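# Seat a one-way-fitting peg fully in the plate hole

## Task

Pick up the peg lying on the table and insert it, in the single orientation that fits, into the hole in the plate so that it sits on the hole's bottom; forcing or jamming the peg too hard ends the attempt.

## Robot and tools

Robot: two arms, left_arm and right_arm, each with a two-finger gripper. Fingers point along the gripper's own +z and open and close along its y. The reported hand point lies between the finger pads, roughly 1 cm short of the tips. Objects may get a small random shove now and then; anything that falls off the table, or is set down off it and left, fails the task. A camera cable touching something counts as that arm touching it.

Frame: scene frame, origin at table-top height midway between the two nominal arm bases; +x reaches out over the table, +z is up, left_arm sits on the +y side (arm names do not match image left/right). Actual bases are displaced from nominal; a BASES line, if present, gives them. Reported hand positions and orientations can be wrong by a few cm, worse when reaching far.

Row layout (used by execute_actions and move): 14 numbers, each in [-1, 1], always for both arms: left_arm dx, dy, dz, rx, ry, rz, opening, then right_arm dx, dy, dz, rx, ry, rz, opening. dx..rz are offsets along the scene axes from that arm's Hand target as it stood when the action or move began, not absolute poses; rotation rx, ry, rz is one rotation vector about the hand position. Scale: 1.0 = 0.6 m or 180 degrees. An offset vector longer than 1.0 may be shortened along its direction. Opening is absolute: +1 fully open (0.094 m), -1 closed. Sending 0 for all six pose numbers re-commands the current Hand target; a 0 opening is a real command (half open), so repeat an arm's present opening to leave it alone.

execute_actions(actions, cameras): actions is a list of actions; each action is a table of up to 15 rows, one row per 1/30 s step, the last row held for the remaining steps of 15. Every row in an action counts from the pose at that action's start; each new action starts from the updated Hand target, so repeating an offset keeps moving. Empty list just returns state and images.

move(target, speed, blend, opening_speed, blocking, cameras): target is one 14-number row or a list of up to 15 rows, all offsets measured from the same starting Hand targets. Straight-line paths, shorter rotation, all arms finishing together, lasting 0.5 s to 10 s (cut at 10 s). speed: m/s, 0.002 to 2.9, default 0.25, rotation capped at twice that in rad/s; one value or one per target. blend (m) rounds corners of a list. opening_speed: rate on the -1..+1 scale per second, at least 0.2; use a low value to close gently. Openings of later targets apply after all motion rests. blocking=false returns after about 0.5 s while the move continues. No obstacle avoidance; faster moves lag, overshoot and hit harder; targets set deep past a contact press harder. Avoid paths close to an arm's own base (shoulder posture may flip); go around.

wait(seconds 0 to 10): let the scene run holding commands. stop(): brake a running move. zoom_image(camera, region [x0,y0,x1,y1], max 504x504 px) on the latest image of cam_high, cam_low, cam_left_wrist or cam_right_wrist (all 896x504). finished_scene(scene=1): irreversible end; the peg must stay seated without the robot.

Result lines: end_effector_position (m) and end_effector_quat_wxyz in scene frame; Hand target = last commanded pose after clipping, base for next offsets; Tool commands = present gripper commands; grip_measured = finger opening on the command scale (reads a bit wide when empty, up to ~0.064 narrow when squeezing a hard part; it tracks the command, so it does not reveal contact); Joint positions (last entry gripper width in m); Joint velocities ('within noise' = still); Joint torques (include gravity, offset and noisy; joints 1-3 wrap at ±28 N m). The move: line reports the ending (done, off_target, moving, held, fault) and limits (paced = pose clipped, held = steps withheld). Done means at rest within 10 mm and 2 degrees; neither done nor off_target tells about contact.

Controller behaviour: commanded orientation is clipped to within 40 degrees of the current one per step; a gripper often rests a centimetre or so short of its target from friction and gravity. Waiting won't close that gap; resend or add the missing offset. An arm blocked by an object keeps pushing until commanded back past its gripper. The clearance check may hold commands bringing arms too close, but not gripper-to-gripper contact: never let the grippers collide or one close on the other's fingers.

Heat: holding loads, stretching out or pushing into unreachable poses warms motors, even while you think. MOTOR HOT at 75 °C; at 90 °C the arm folds and idles for good; at 100 °C it collapses.

Avoid: dropping the peg, releasing it while moving, fast impacts, and shoving it hard into the hole; align orientation, descend slowly, and stop once it bottoms.

Each tool is called as a command line: name --argument value for each argument, lists and objects as JSON in quotes; but a table of rows of numbers goes row by row, as --pt "numbers of a row", without its own name.

## Session

execute_actions --actions '[]'

Scene clock: 0.00 s.
left_arm: end_effector_position=(+0.3218, +0.3918, +0.1439) grip_measured=+1.000 end_effector_quat_wxyz=(+0.681, -0.121, +0.713, +0.117) | right_arm: end_effector_position=(+0.3501, -0.3005, +0.1330) grip_measured=+1.000 end_effector_quat_wxyz=(+0.657, +0.088, +0.748, -0.034)
Joint positions: left_arm=[-0.151 1.577 0.217 1.309 -0.5 -0.024 0.094] | right_arm=[0.012 1.479 0.22 1.122 0.168 0.088 0.094]
Joint velocities: within noise
Joint torques (N m): no reading
Heat: left arm: 31 °C; right arm: 29 °C.
Hand target: left_arm +0.3224, +0.3923, +0.1456; +0.682, -0.123, +0.711, +0.117 | right_arm +0.3511, -0.3006, +0.1360; +0.660, +0.088, +0.746, -0.034
Tool commands: left_gripper/opening=+1.0 right_gripper/opening=+1.0

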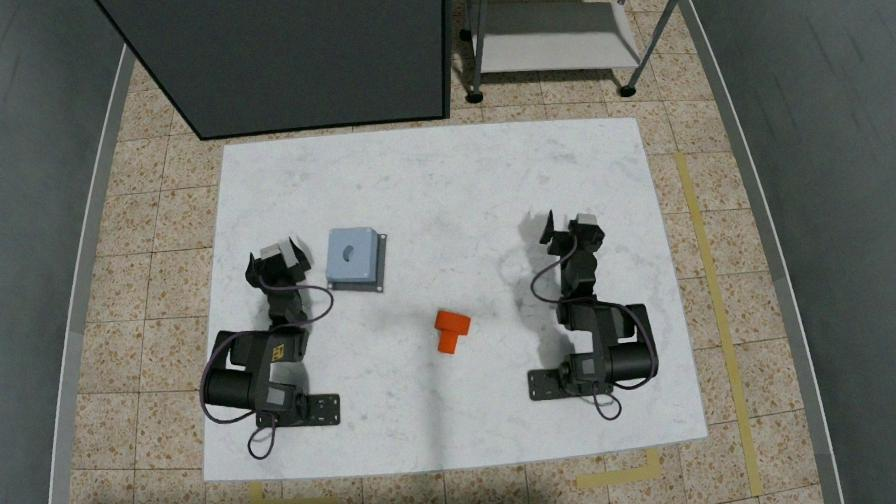

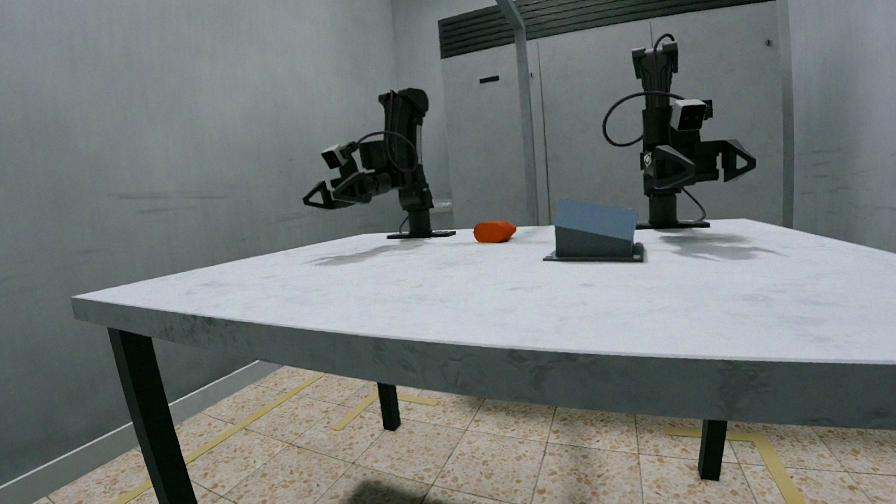

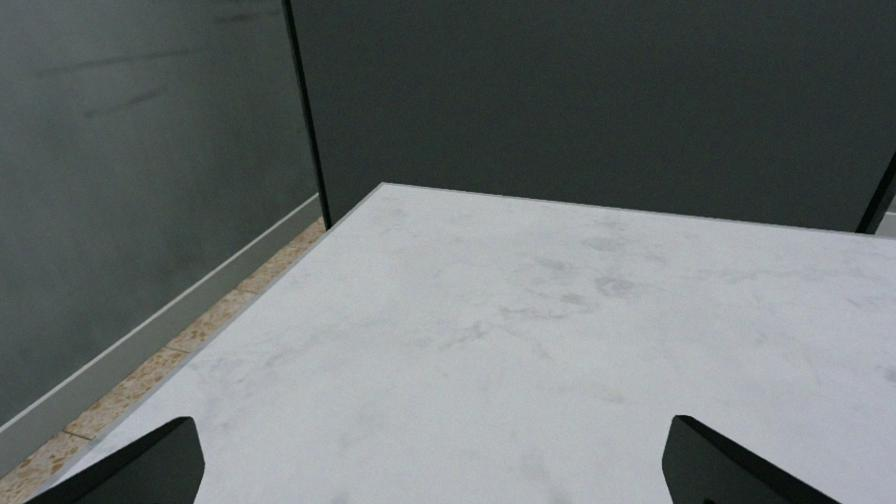

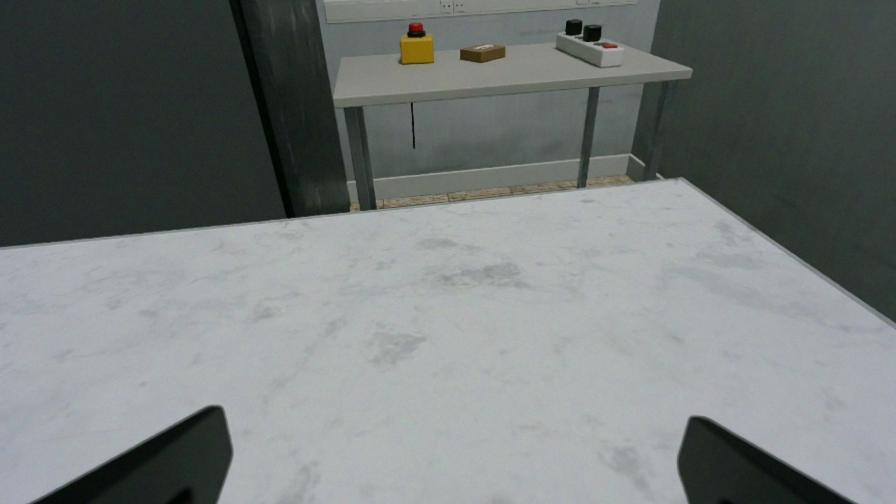

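zoom_image --camera "cam_high" --region '[300, 200, 500, 380]'

zoom_image --camera "cam_low" --region '[440, 160, 700, 290]'

Scaled by 2.520 from the camera's 896x504 image, which has a finer 1280x720 frame.

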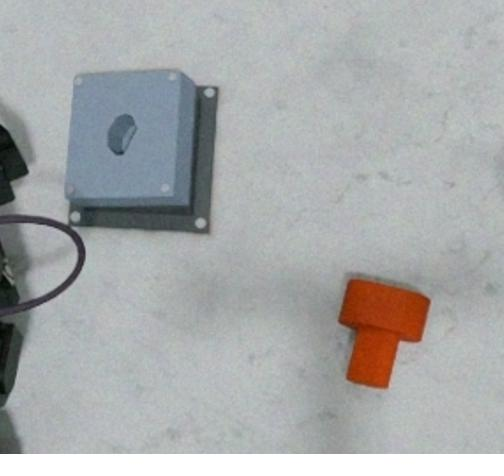

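Scaled by 1.938 from the camera's 896x504 image, which has a finer 1280x720 frame.

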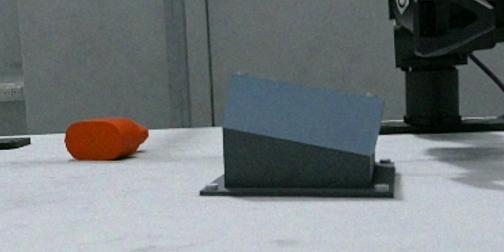

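move --target '[-0.104, -0.3205, 0.2573, -0.0826, 0.4816, -0.0869, 1.0, -0.385, 0.401, 0.24, 0.0237, 0.4598, 0.0613, 1.0]' --speed 0.25

Scene clock: 100.57 s.
left_arm: end_effector_position=(+0.2702, +0.1967, +0.2994) grip_measured=+1.000 end_effector_quat_wxyz=(+0.185, +0.000, +0.978, -0.095) | right_arm: end_effector_position=(+0.1231, -0.0572, +0.2717) grip_measured=+1.000 end_effector_quat_wxyz=(+0.092, -0.004, +0.987, +0.130)
Joint positions: left_arm=[-0.484 1.687 2.063 -1.527 -0.007 -0.494 0.094] | right_arm=[0.989 1.362 1.667 -1.557 0.005 0.967 0.094]
Joint velocities: within noise
Joint torques (N m): left_arm=[-0.25 -7.72 7.6 0.66 0.05 -0.03] | right_arm=[0.1 -5.18 9.1 0.43 -0.03 0.07]
Heat: left arm: 33 °C; right arm: 39 °C.
Hand target: left_arm +0.2599, +0.1999, +0.2999; +0.000, +0.000, +1.000, +0.000 | right_arm +0.1202, -0.0599, +0.2799; -0.001, +0.000, +1.000, -0.001
Off the commanded pose: left_arm 0.011 m, 24 deg | right_arm 0.009 m, 18 deg.
joint sent to its limit (left arm) — joint 4 (wrist pitch), lower limit. The joint targets are off in orientation, not in position.
joint sent to its limit (right arm) — joint 4 (wrist pitch), lower limit. The joint targets are off in orientation, not in position.
move: off_target (left_arm, right_arm)

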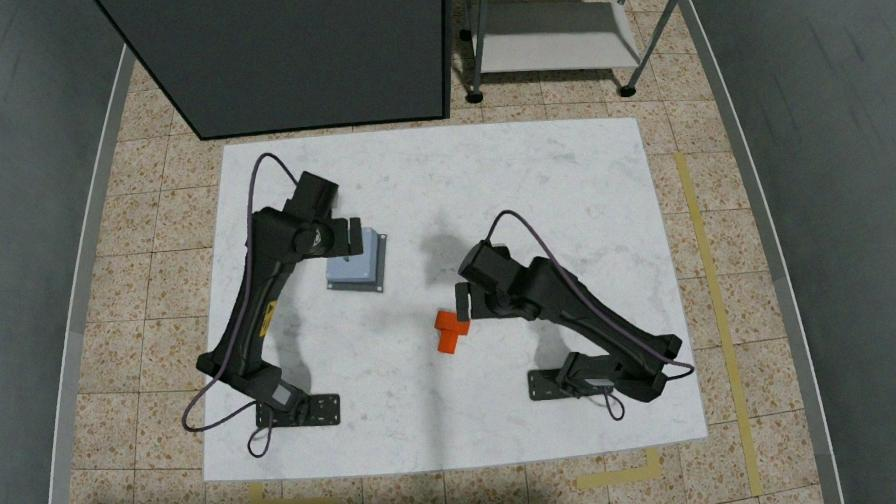

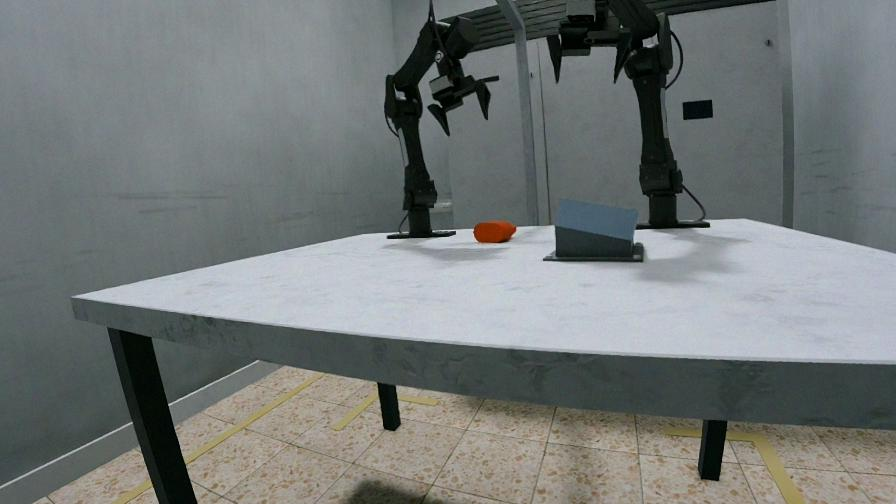

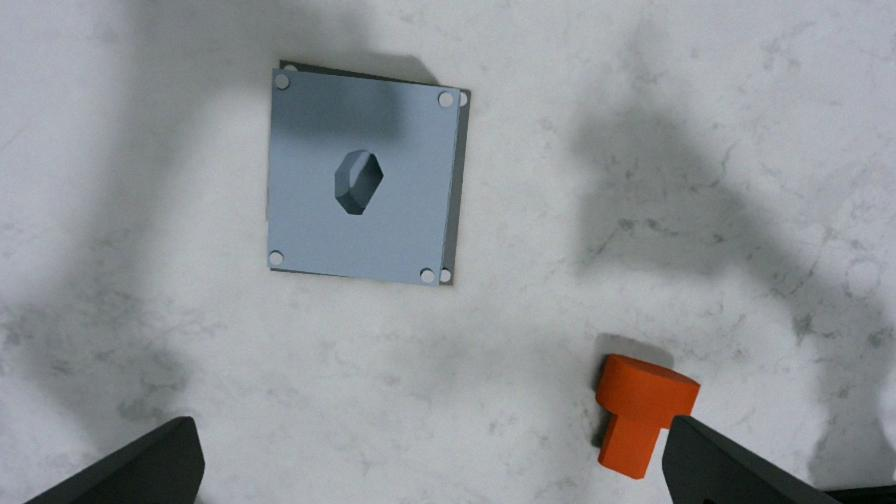

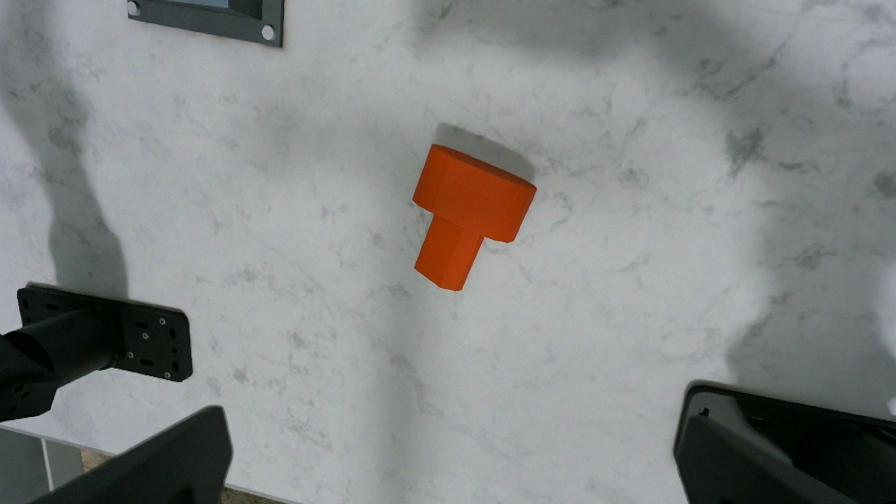

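zoom_image --camera "cam_left_wrist" --region '[250, 40, 490, 300]'

zoom_image --camera "cam_right_wrist" --region '[390, 110, 560, 310]'

zoom_image --camera "cam_left_wrist" --region '[310, 130, 410, 230]'

Scaled by 1.938 from the camera's 896x504 image, which has a finer 1280x720 frame.

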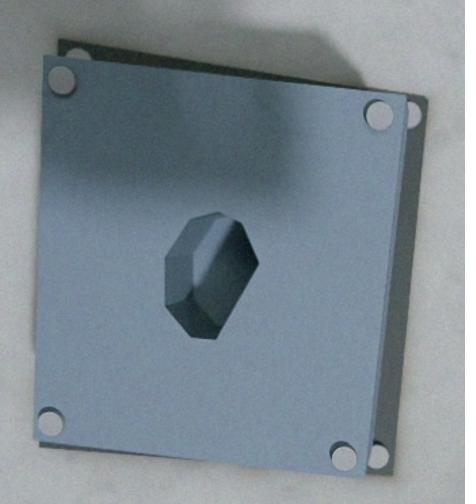

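Scaled by 2.520 from the camera's 896x504 image, which has a finer 1280x720 frame.

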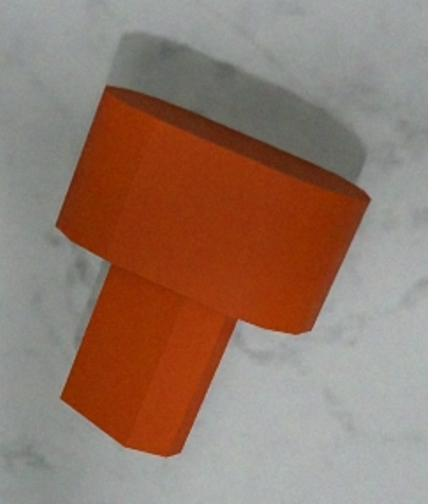

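Scaled by 5.040 from the camera's 896x504 image, which has a finer 1280x720 frame.

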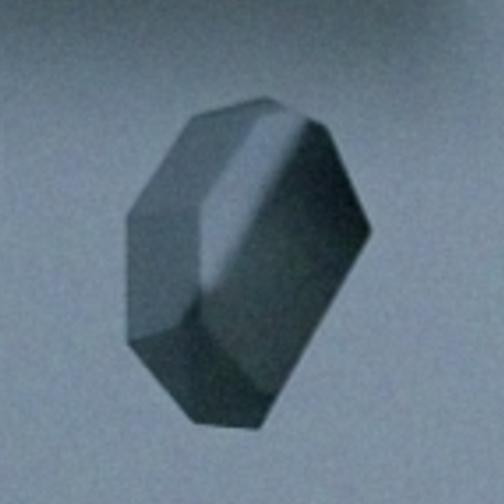

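zoom_image --camera "cam_right_wrist" --region '[405, 200, 495, 300]'

zoom_image --camera "cam_left_wrist" --region '[580, 340, 710, 490]'

Scaled by 5.040 from the camera's 896x504 image, which has a finer 1280x720 frame.

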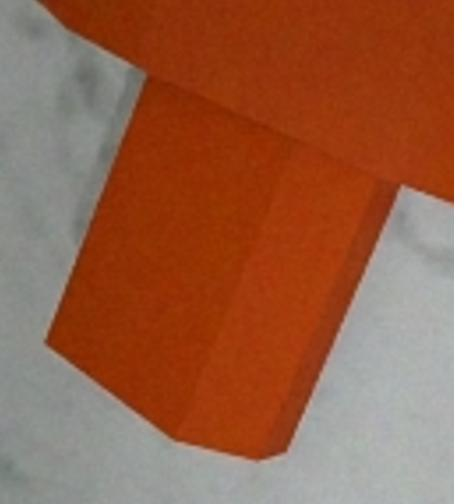

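Scaled by 3.360 from the camera's 896x504 image, which has a finer 1280x720 frame.

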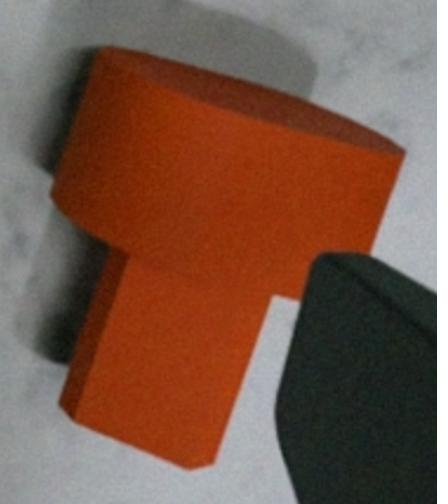

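move --target '[0, 0, 0, 0, 0, 0, 1.0, 0.0, 0.0665, -0.183, 0, 0, -0.0944, 1.0]' --speed 0.2

Scene clock: 425.40 s.
left_arm: end_effector_position=(+0.2700, +0.1964, +0.2994) grip_measured=+1.000 end_effector_quat_wxyz=(+0.184, +0.000, +0.978, -0.096) | right_arm: end_effector_position=(+0.1207, -0.0233, +0.1753) grip_measured=+1.000 end_effector_quat_wxyz=(+0.001, +0.146, +0.989, +0.003)
Joint positions: left_arm=[-0.484 1.687 2.063 -1.527 -0.006 -0.494 0.094] | right_arm=[1.059 1.631 1.557 -1.489 0 1.339 0.094]
Joint velocities: within noise
Joint torques (N m): left_arm=[-0.2 -7.69 7.6 0.67 0.03 -0.04] | right_arm=[0.57 -5.82 6.9 0.07 0 0.1]
Heat: left arm: 38 °C; right arm: 34 °C.
Hand target: left_arm +0.2599, +0.1999, +0.2999; +0.000, +0.000, +1.000, +0.000 | right_arm +0.1203, -0.0201, +0.1701; -0.001, +0.148, +0.989, -0.001
Off the commanded pose: left_arm 0.011 m, 24 deg | right_arm 0.006 m, 1 deg.
joint sent to its limit (left arm) — joint 4 (wrist pitch), lower limit. The joint targets are off in orientation, not in position.
move: off_target (left_arm)

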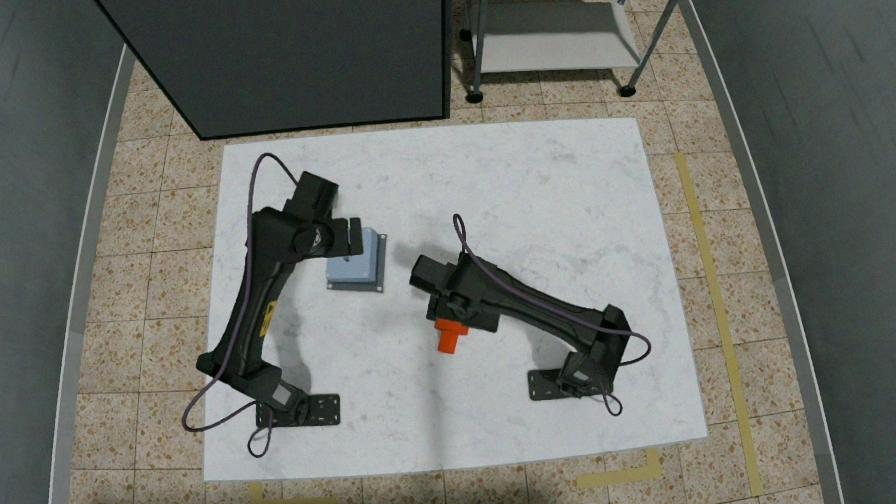

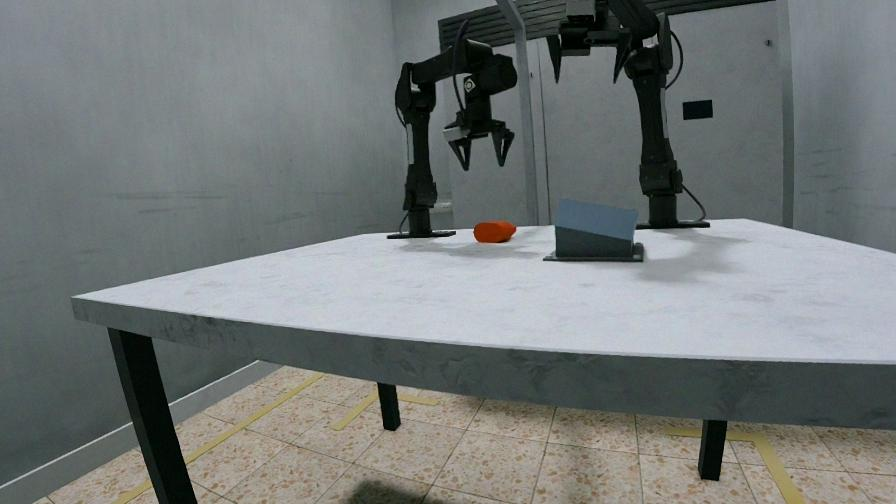

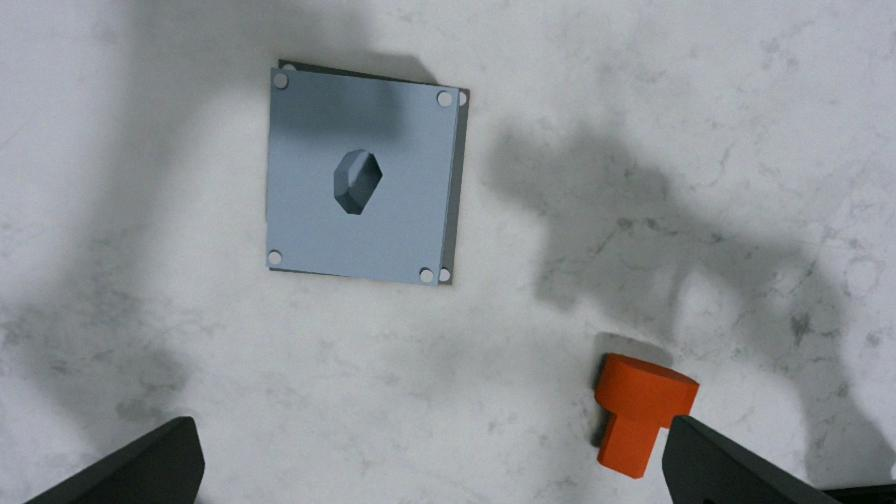

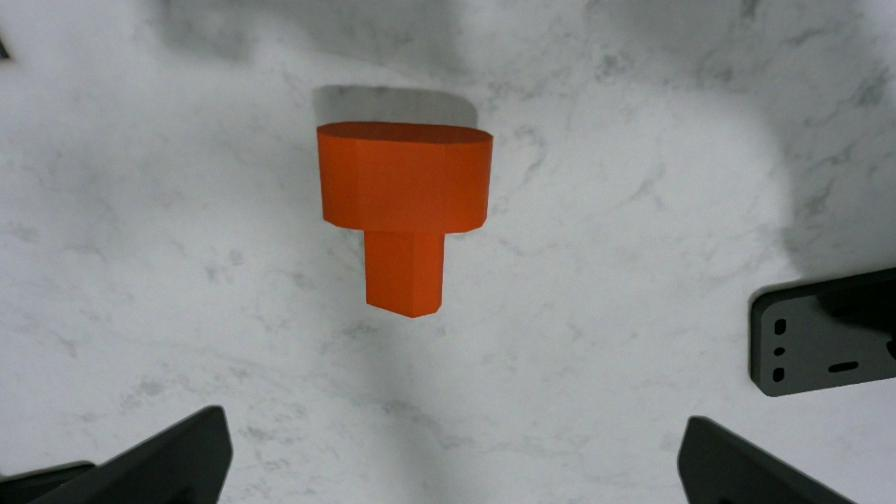

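move --target '[0, 0, 0, 0, 0, 0, 1.0, 0.01, 0.0333, -0.0833, 0, 0, 0, 1.0]' --speed 0.15 --cameras '["cam_right_wrist"]'

zoom_image --camera "cam_right_wrist" --region '[280, 60, 600, 400]'

Scene clock: 441.27 s.
left_arm: end_effector_position=(+0.2700, +0.1964, +0.2994) grip_measured=+1.000 end_effector_quat_wxyz=(+0.184, +0.000, +0.978, -0.096) | right_arm: end_effector_position=(+0.1271, -0.0024, +0.1271) grip_measured=+1.000 end_effector_quat_wxyz=(+0.001, +0.146, +0.989, +0.005)
Joint positions: left_arm=[-0.484 1.687 2.063 -1.527 -0.005 -0.494 0.094] | right_arm=[1.074 1.695 1.435 -1.3 -0.001 1.355 0.094]
Joint velocities: within noise
Joint torques (N m): left_arm=[-0.21 -7.69 7.61 0.65 0.03 -0.03] | right_arm=[0.54 -6.22 6.94 0.09 0.01 0.1]
Heat: left arm: 38 °C; right arm: 33 °C.
Hand target: left_arm +0.2599, +0.1999, +0.2999; +0.000, +0.000, +1.000, +0.000 | right_arm +0.1262, -0.0001, +0.1202; -0.001, +0.148, +0.989, -0.001
Off the commanded pose: left_arm 0.011 m, 24 deg | right_arm 0.007 m, 1 deg.
joint sent to its limit (left arm) — joint 4 (wrist pitch), lower limit. The joint targets are off in orientation, not in position.
move: off_target (left_arm)
Images, in order (width x height): cam_right_wrist 896x504.

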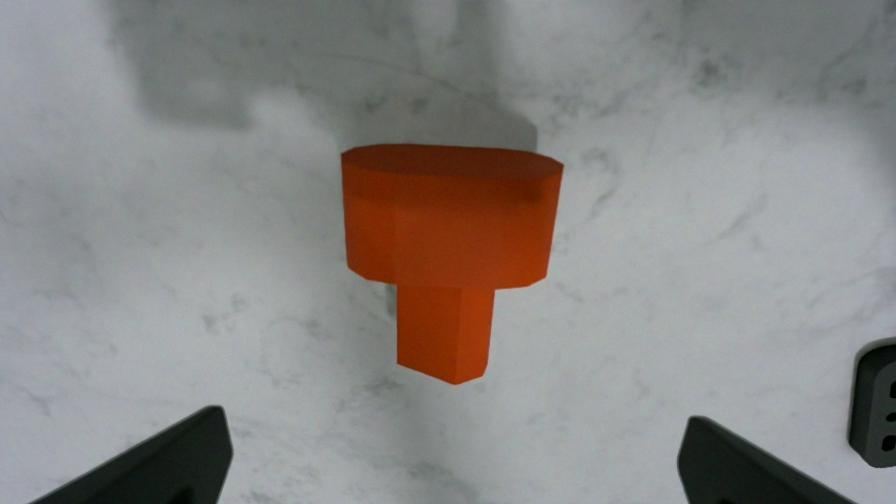

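Scaled by 1.482 from the camera's 896x504 image, which has a finer 1280x720 frame.

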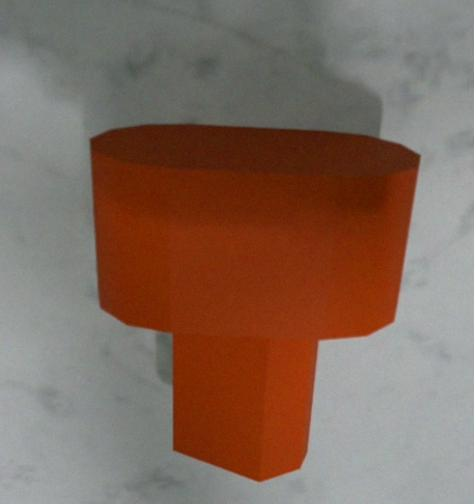

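move --target '[0, 0, 0, 0, 0, 0, 1.0, 0.0382, -0.0098, -0.075, 0, 0, 0, 1.0]' --speed 0.15 --cameras '["cam_right_wrist", "cam_low"]'

zoom_image --camera "cam_right_wrist" --region '[180, 130, 700, 504]'

Scene clock: 530.00 s.
left_arm: end_effector_position=(+0.2700, +0.1964, +0.2994) grip_measured=+1.000 end_effector_quat_wxyz=(+0.184, +0.000, +0.978, -0.096) | right_arm: end_effector_position=(+0.1477, -0.0059, +0.0826) grip_measured=+1.000 end_effector_quat_wxyz=(+0.001, +0.150, +0.989, +0.006)
Joint positions: left_arm=[-0.484 1.687 2.063 -1.527 -0.005 -0.494 0.094] | right_arm=[1.011 1.741 1.311 -1.129 -0.003 1.3 0.094]
Joint velocities: within noise
Joint torques (N m): left_arm=[-0.23 -7.71 7.6 0.66 0.03 -0.03] | right_arm=[-0.21 -6.46 6.86 0.1 0.03 -0.08]
Heat: left arm: 39 °C; right arm: 31 °C.
Hand target: left_arm +0.2599, +0.1999, +0.2999; +0.000, +0.000, +1.000, +0.000 | right_arm +0.1491, -0.0059, +0.0752; -0.001, +0.148, +0.989, +0.000
Off the commanded pose: left_arm 0.011 m, 24 deg | right_arm 0.008 m, 1 deg.
joint sent to its limit (left arm) — joint 4 (wrist pitch), lower limit. The joint targets are off in orientation, not in position.
move: off_target (left_arm)
Images, in order (width x height): cam_low 896x504, cam_right_wrist 896x504.

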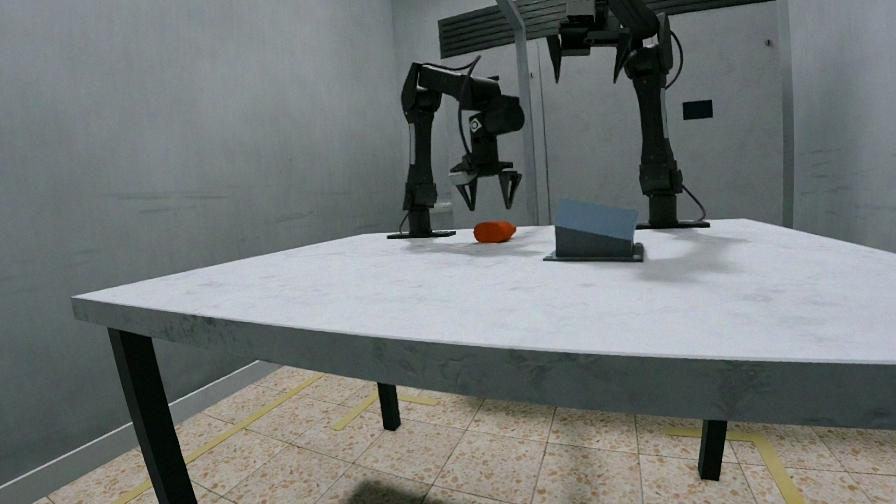

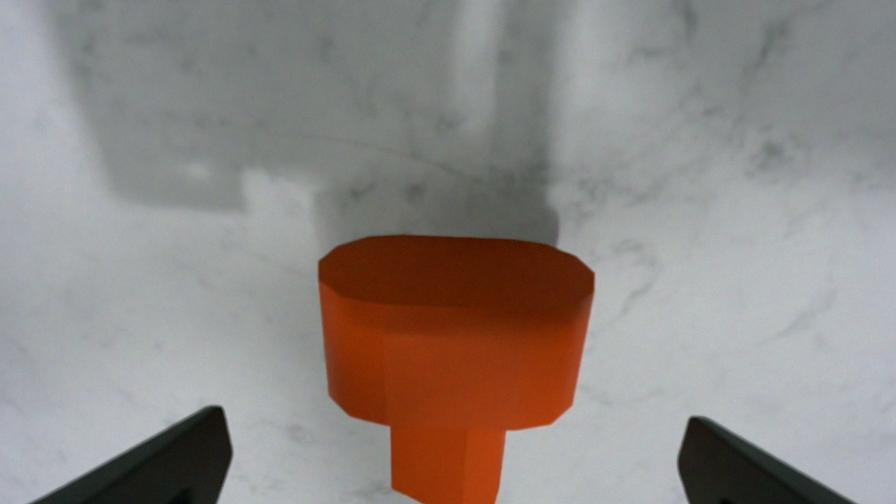

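Region (180, 130, 700, 504) is 520x374 pixels. A region can be at most 504 by 504 pixels.

move --target '[0, 0, 0, 0, 0, 0, 1.0, 0.004, -0.001, -0.0667, 0, 0, 0, 1.0]' --speed 0.12 --cameras '["cam_right_wrist", "cam_low"]'

zoom_image --camera "cam_low" --region '[420, 160, 560, 260]'

Scene clock: 589.03 s.
left_arm: end_effector_position=(+0.2700, +0.1964, +0.2994) grip_measured=+1.000 end_effector_quat_wxyz=(+0.184, +0.000, +0.978, -0.096) | right_arm: end_effector_position=(+0.1498, -0.0053, +0.0430) grip_measured=+1.000 end_effector_quat_wxyz=(+0.001, +0.149, +0.989, +0.006)
Joint positions: left_arm=[-0.484 1.687 2.063 -1.527 -0.005 -0.494 0.094] | right_arm=[1.006 1.786 1.202 -0.975 -0.003 1.293 0.094]
Joint velocities: within noise
Joint torques (N m): left_arm=[-0.2 -7.72 7.61 0.65 0.03 -0.04] | right_arm=[-0.47 -6.56 6.61 0.11 0.03 -0.07]
Heat: left arm: 39 °C; right arm: 32 °C.
Hand target: left_arm +0.2599, +0.1999, +0.2999; +0.000, +0.000, +1.000, +0.000 | right_arm +0.1516, -0.0066, +0.0351; -0.001, +0.148, +0.989, +0.000
Off the commanded pose: left_arm 0.011 m, 24 deg | right_arm 0.008 m, 1 deg.
joint sent to its limit (left arm) — joint 4 (wrist pitch), lower limit. The joint targets are off in orientation, not in position.
move: off_target (left_arm)
Images, in order (width x height): cam_low 896x504, cam_right_wrist 896x504.

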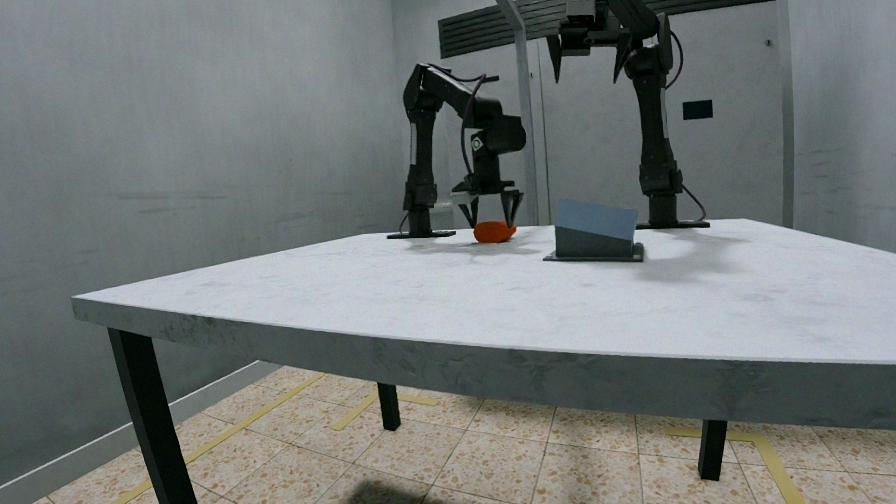

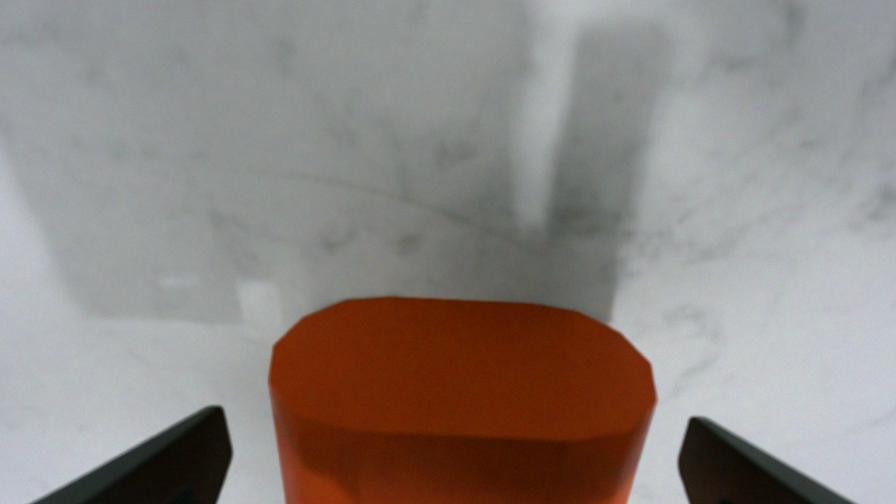

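Scaled by 3.600 from the camera's 896x504 image, which has a finer 1280x720 frame.

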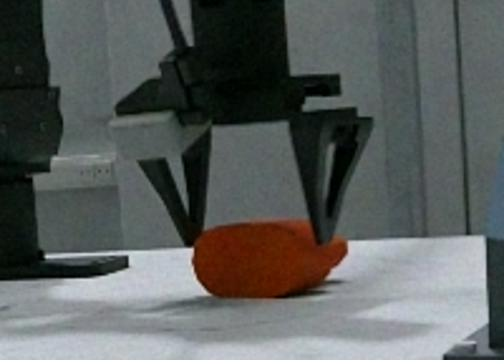

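move --target '[0, 0, 0, 0, 0, 0, 1.0, 0, 0, 0, 0.0324, 0.1062, 0, 1.0]' --speed 0.2 --cameras '["cam_right_wrist", "cam_low"]'

zoom_image --camera "cam_low" --region '[420, 160, 560, 260]'

Scene clock: 671.93 s.
left_arm: end_effector_position=(+0.2700, +0.1964, +0.2994) grip_measured=+1.000 end_effector_quat_wxyz=(+0.184, +0.000, +0.978, -0.096) | right_arm: end_effector_position=(+0.1514, -0.0076, +0.0376) grip_measured=+1.000 end_effector_quat_wxyz=(-0.162, +0.147, +0.975, +0.031)
Joint positions: left_arm=[-0.484 1.687 2.063 -1.527 -0.005 -0.494 0.094] | right_arm=[0.83 1.915 1.304 -1.097 -0.303 1.095 0.094]
Joint velocities: within noise
Joint torques (N m): left_arm=[-0.21 -7.72 7.61 0.66 0.05 -0.03] | right_arm=[-0.24 -6.95 8.91 -0.56 -0.27 -0.07]
Heat: left arm: 40 °C; right arm: 34 °C.
Hand target: left_arm +0.2599, +0.1999, +0.2999; +0.000, +0.000, +1.000, +0.000 | right_arm +0.1515, -0.0067, +0.0351; -0.172, +0.146, +0.974, +0.025
Off the commanded pose: left_arm 0.011 m, 24 deg | right_arm 0.003 m, 1 deg.
joint sent to its limit (left arm) — joint 4 (wrist pitch), lower limit. The joint targets are off in orientation, not in position.
move: off_target (left_arm)
Images, in order (width x height): cam_low 896x504, cam_right_wrist 896x504.

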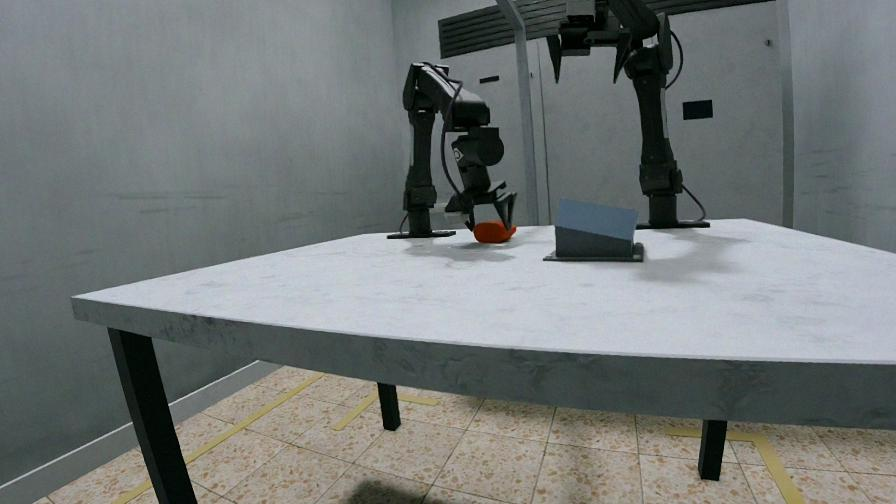

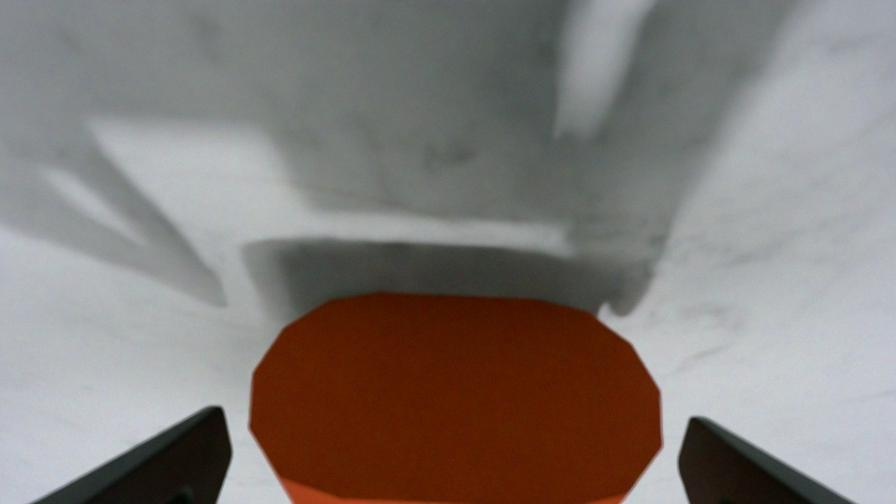

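Scaled by 3.600 from the camera's 896x504 image, which has a finer 1280x720 frame.

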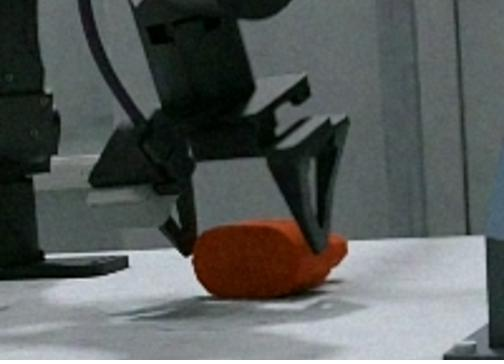

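move --target '[0, 0, 0, 0, 0, 0, 1.0, -0.0065, 0.002, -0.0192, 0, 0, 0, 1.0]' --speed 0.08 --cameras '["cam_right_wrist", "cam_low"]'

zoom_image --camera "cam_low" --region '[440, 180, 540, 260]'

Scene clock: 700.57 s.
left_arm: end_effector_position=(+0.2700, +0.1963, +0.2994) grip_measured=+1.000 end_effector_quat_wxyz=(+0.184, +0.000, +0.978, -0.096) | right_arm: end_effector_position=(+0.1518, -0.0066, +0.0333) grip_measured=+1.000 end_effector_quat_wxyz=(-0.163, +0.146, +0.975, +0.032)
Joint positions: left_arm=[-0.484 1.687 2.063 -1.527 -0.005 -0.494 0.094] | right_arm=[0.83 1.925 1.298 -1.082 -0.306 1.095 0.094]
Joint velocities: within noise
Joint torques (N m): left_arm=[-0.21 -7.71 7.6 0.65 0.03 -0.03] | right_arm=[0.66 -7.05 6 -0.23 -0.28 0.03]
Heat: left arm: 40 °C; right arm: 34 °C.
Hand target: left_arm +0.2599, +0.1998, +0.2999; +0.000, +0.000, +1.000, +0.000 | right_arm +0.1476, -0.0055, +0.0236; -0.172, +0.146, +0.974, +0.025
Off the commanded pose: left_arm 0.011 m, 24 deg | right_arm 0.011 m, 1 deg.
joint sent to its limit (left arm) — joint 4 (wrist pitch), lower limit. The joint targets are off in orientation, not in position.
move: off_target (left_arm, right_arm)
Images, in order (width x height): cam_low 896x504, cam_right_wrist 896x504.

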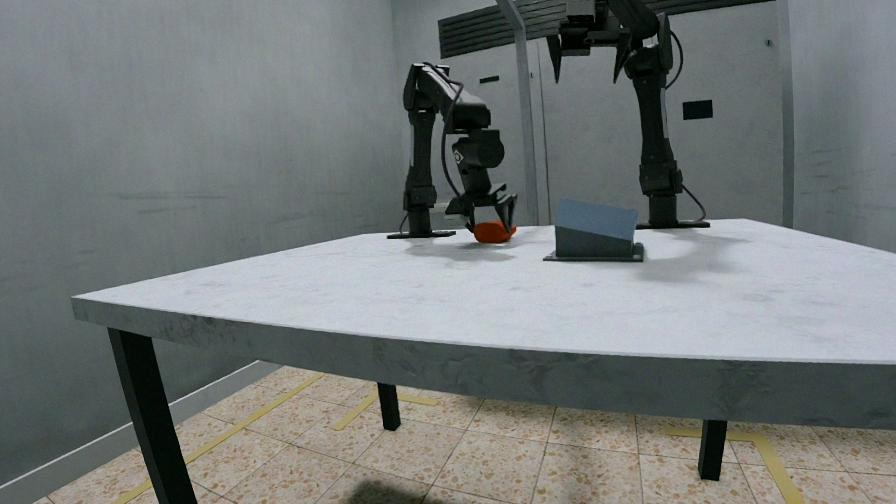

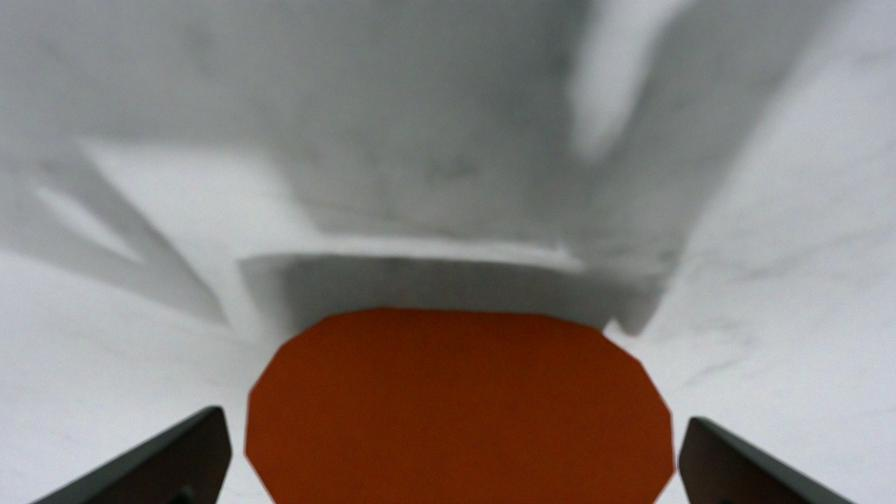

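Scaled by 5.040 from the camera's 896x504 image, which has a finer 1280x720 frame.

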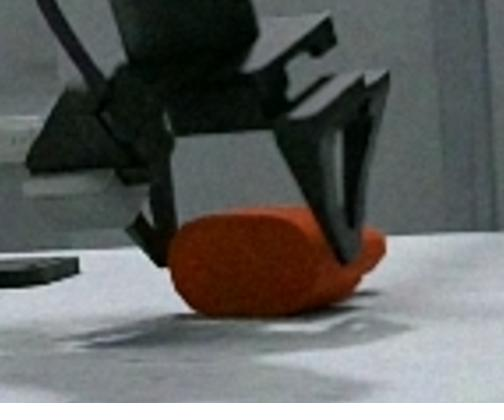

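move --target '[0, 0, 0, 0, 0, 0, 1.0, -0.004, 0.0012, -0.01, 0, 0, 0, 1.0]' --speed 0.08 --cameras '["cam_right_wrist", "cam_low"]'

zoom_image --camera "cam_low" --region '[440, 180, 540, 260]'

Scene clock: 715.30 s.
left_arm: end_effector_position=(+0.2700, +0.1963, +0.2994) grip_measured=+1.000 end_effector_quat_wxyz=(+0.184, +0.000, +0.978, -0.096) | right_arm: end_effector_position=(+0.1495, -0.0051, +0.0288) grip_measured=+1.000 end_effector_quat_wxyz=(-0.162, +0.142, +0.976, +0.035)
Joint positions: left_arm=[-0.484 1.687 2.063 -1.527 -0.005 -0.494 0.094] | right_arm=[0.839 1.925 1.28 -1.056 -0.307 1.095 0.094]
Joint velocities: within noise
Joint torques (N m): left_arm=[-0.21 -7.71 7.61 0.66 0.03 -0.03] | right_arm=[0.54 -6.61 5.93 -0.22 -0.28 0.1]
Heat: left arm: 40 °C; right arm: 33 °C.
Hand target: left_arm +0.2599, +0.1998, +0.2999; +0.000, +0.000, +1.000, +0.000 | right_arm +0.1452, -0.0047, +0.0176; -0.172, +0.145, +0.974, +0.025
Off the commanded pose: left_arm 0.011 m, 24 deg | right_arm 0.012 m, 2 deg.
joint sent to its limit (left arm) — joint 4 (wrist pitch), lower limit. The joint targets are off in orientation, not in position.
move: off_target (left_arm, right_arm)
Images, in order (width x height): cam_low 896x504, cam_right_wrist 896x504.

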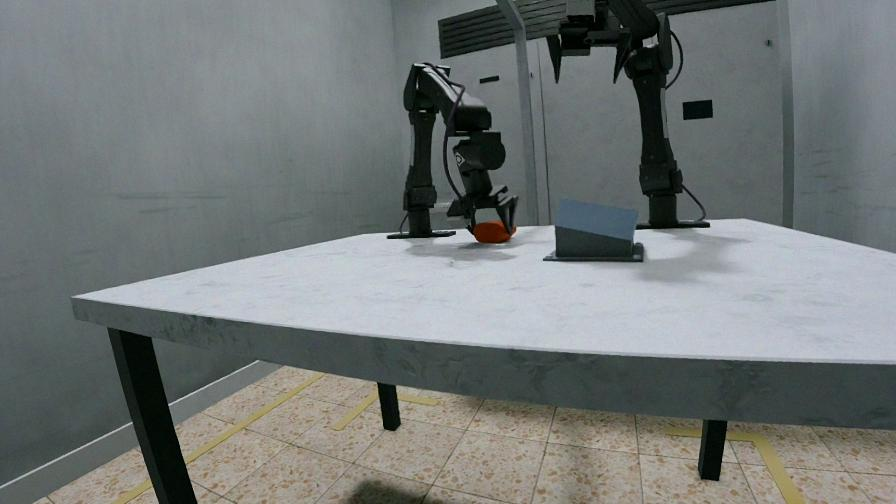

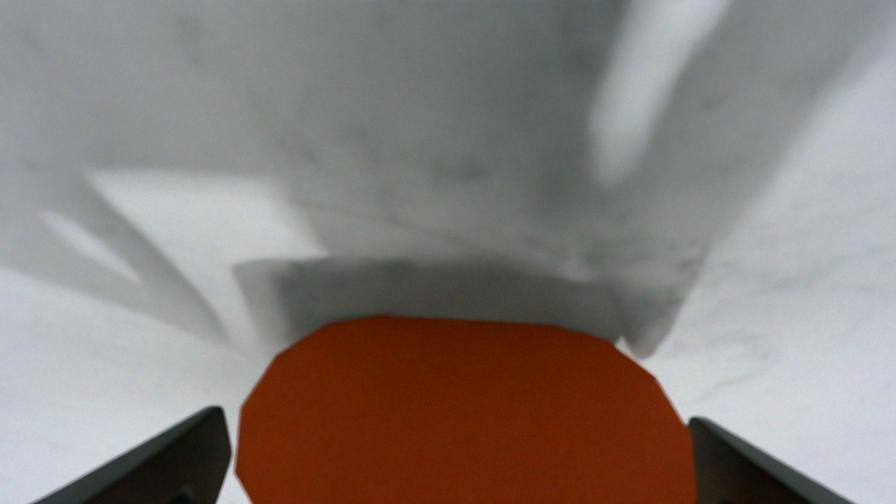

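Scaled by 5.040 from the camera's 896x504 image, which has a finer 1280x720 frame.

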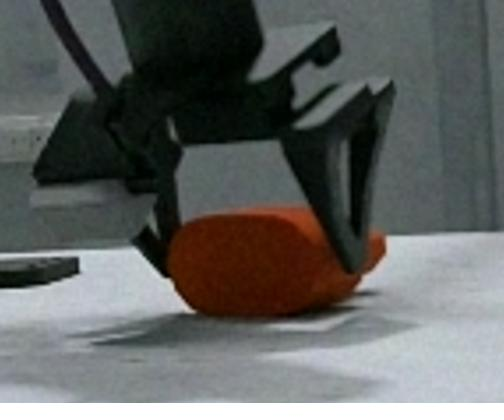

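move --target '[0, 0, 0, 0, 0, 0, 1.0, -0.004, 0.0, -0.0125, 0, 0, 0, 1.0]' --speed 0.08 --cameras '["cam_right_wrist", "cam_low"]'

zoom_image --camera "cam_low" --region '[440, 180, 540, 260]'

Scene clock: 728.23 s.
left_arm: end_effector_position=(+0.2700, +0.1963, +0.2994) grip_measured=+1.000 end_effector_quat_wxyz=(+0.184, +0.000, +0.978, -0.096) | right_arm: end_effector_position=(+0.1468, -0.0052, +0.0196) grip_measured=+1.000 end_effector_quat_wxyz=(-0.163, +0.142, +0.976, +0.032)
Joint positions: left_arm=[-0.484 1.687 2.063 -1.527 -0.005 -0.494 0.094] | right_arm=[0.844 1.937 1.256 -1.024 -0.308 1.1 0.094]
Joint velocities: within noise
Joint torques (N m): left_arm=[-0.21 -7.71 7.64 0.66 0.03 -0.04] | right_arm=[0.53 -7.06 5.87 -0.23 -0.28 0.1]
Heat: left arm: 40 °C; right arm: 32 °C.
Hand target: left_arm +0.2599, +0.1998, +0.2999; +0.000, +0.000, +1.000, +0.000 | right_arm +0.1429, -0.0047, +0.0101; -0.172, +0.145, +0.974, +0.025
Off the commanded pose: left_arm 0.011 m, 24 deg | right_arm 0.010 m, 1 deg.
joint sent to its limit (left arm) — joint 4 (wrist pitch), lower limit. The joint targets are off in orientation, not in position.
move: off_target (left_arm)
Images, in order (width x height): cam_low 896x504, cam_right_wrist 896x504.

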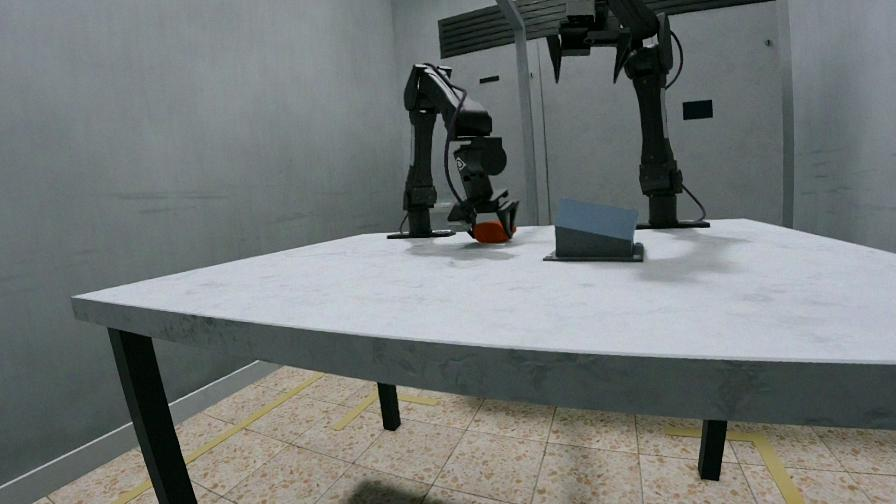

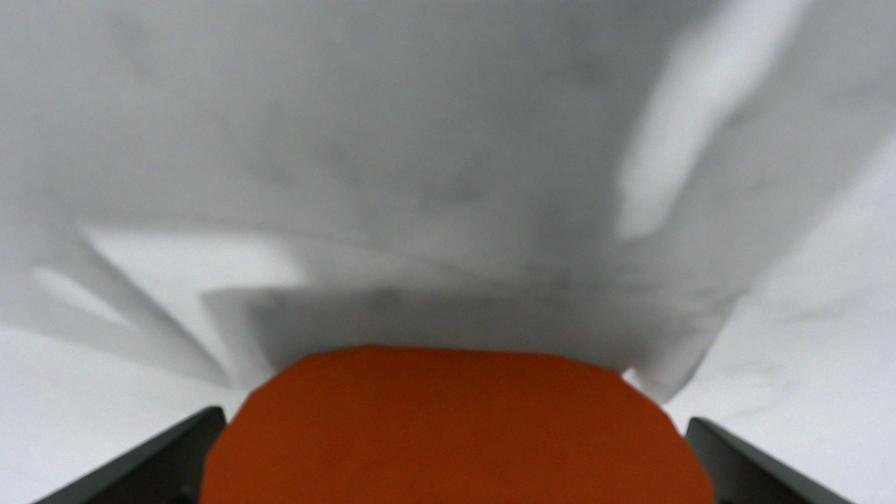

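Scaled by 5.040 from the camera's 896x504 image, which has a finer 1280x720 frame.

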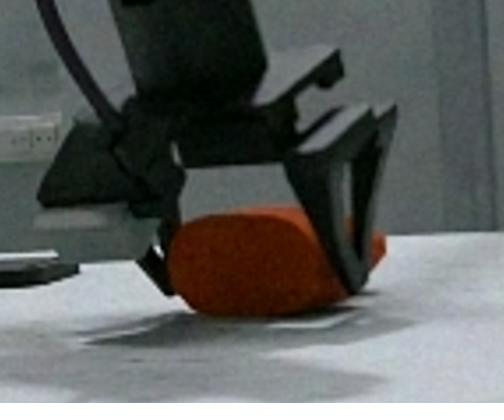

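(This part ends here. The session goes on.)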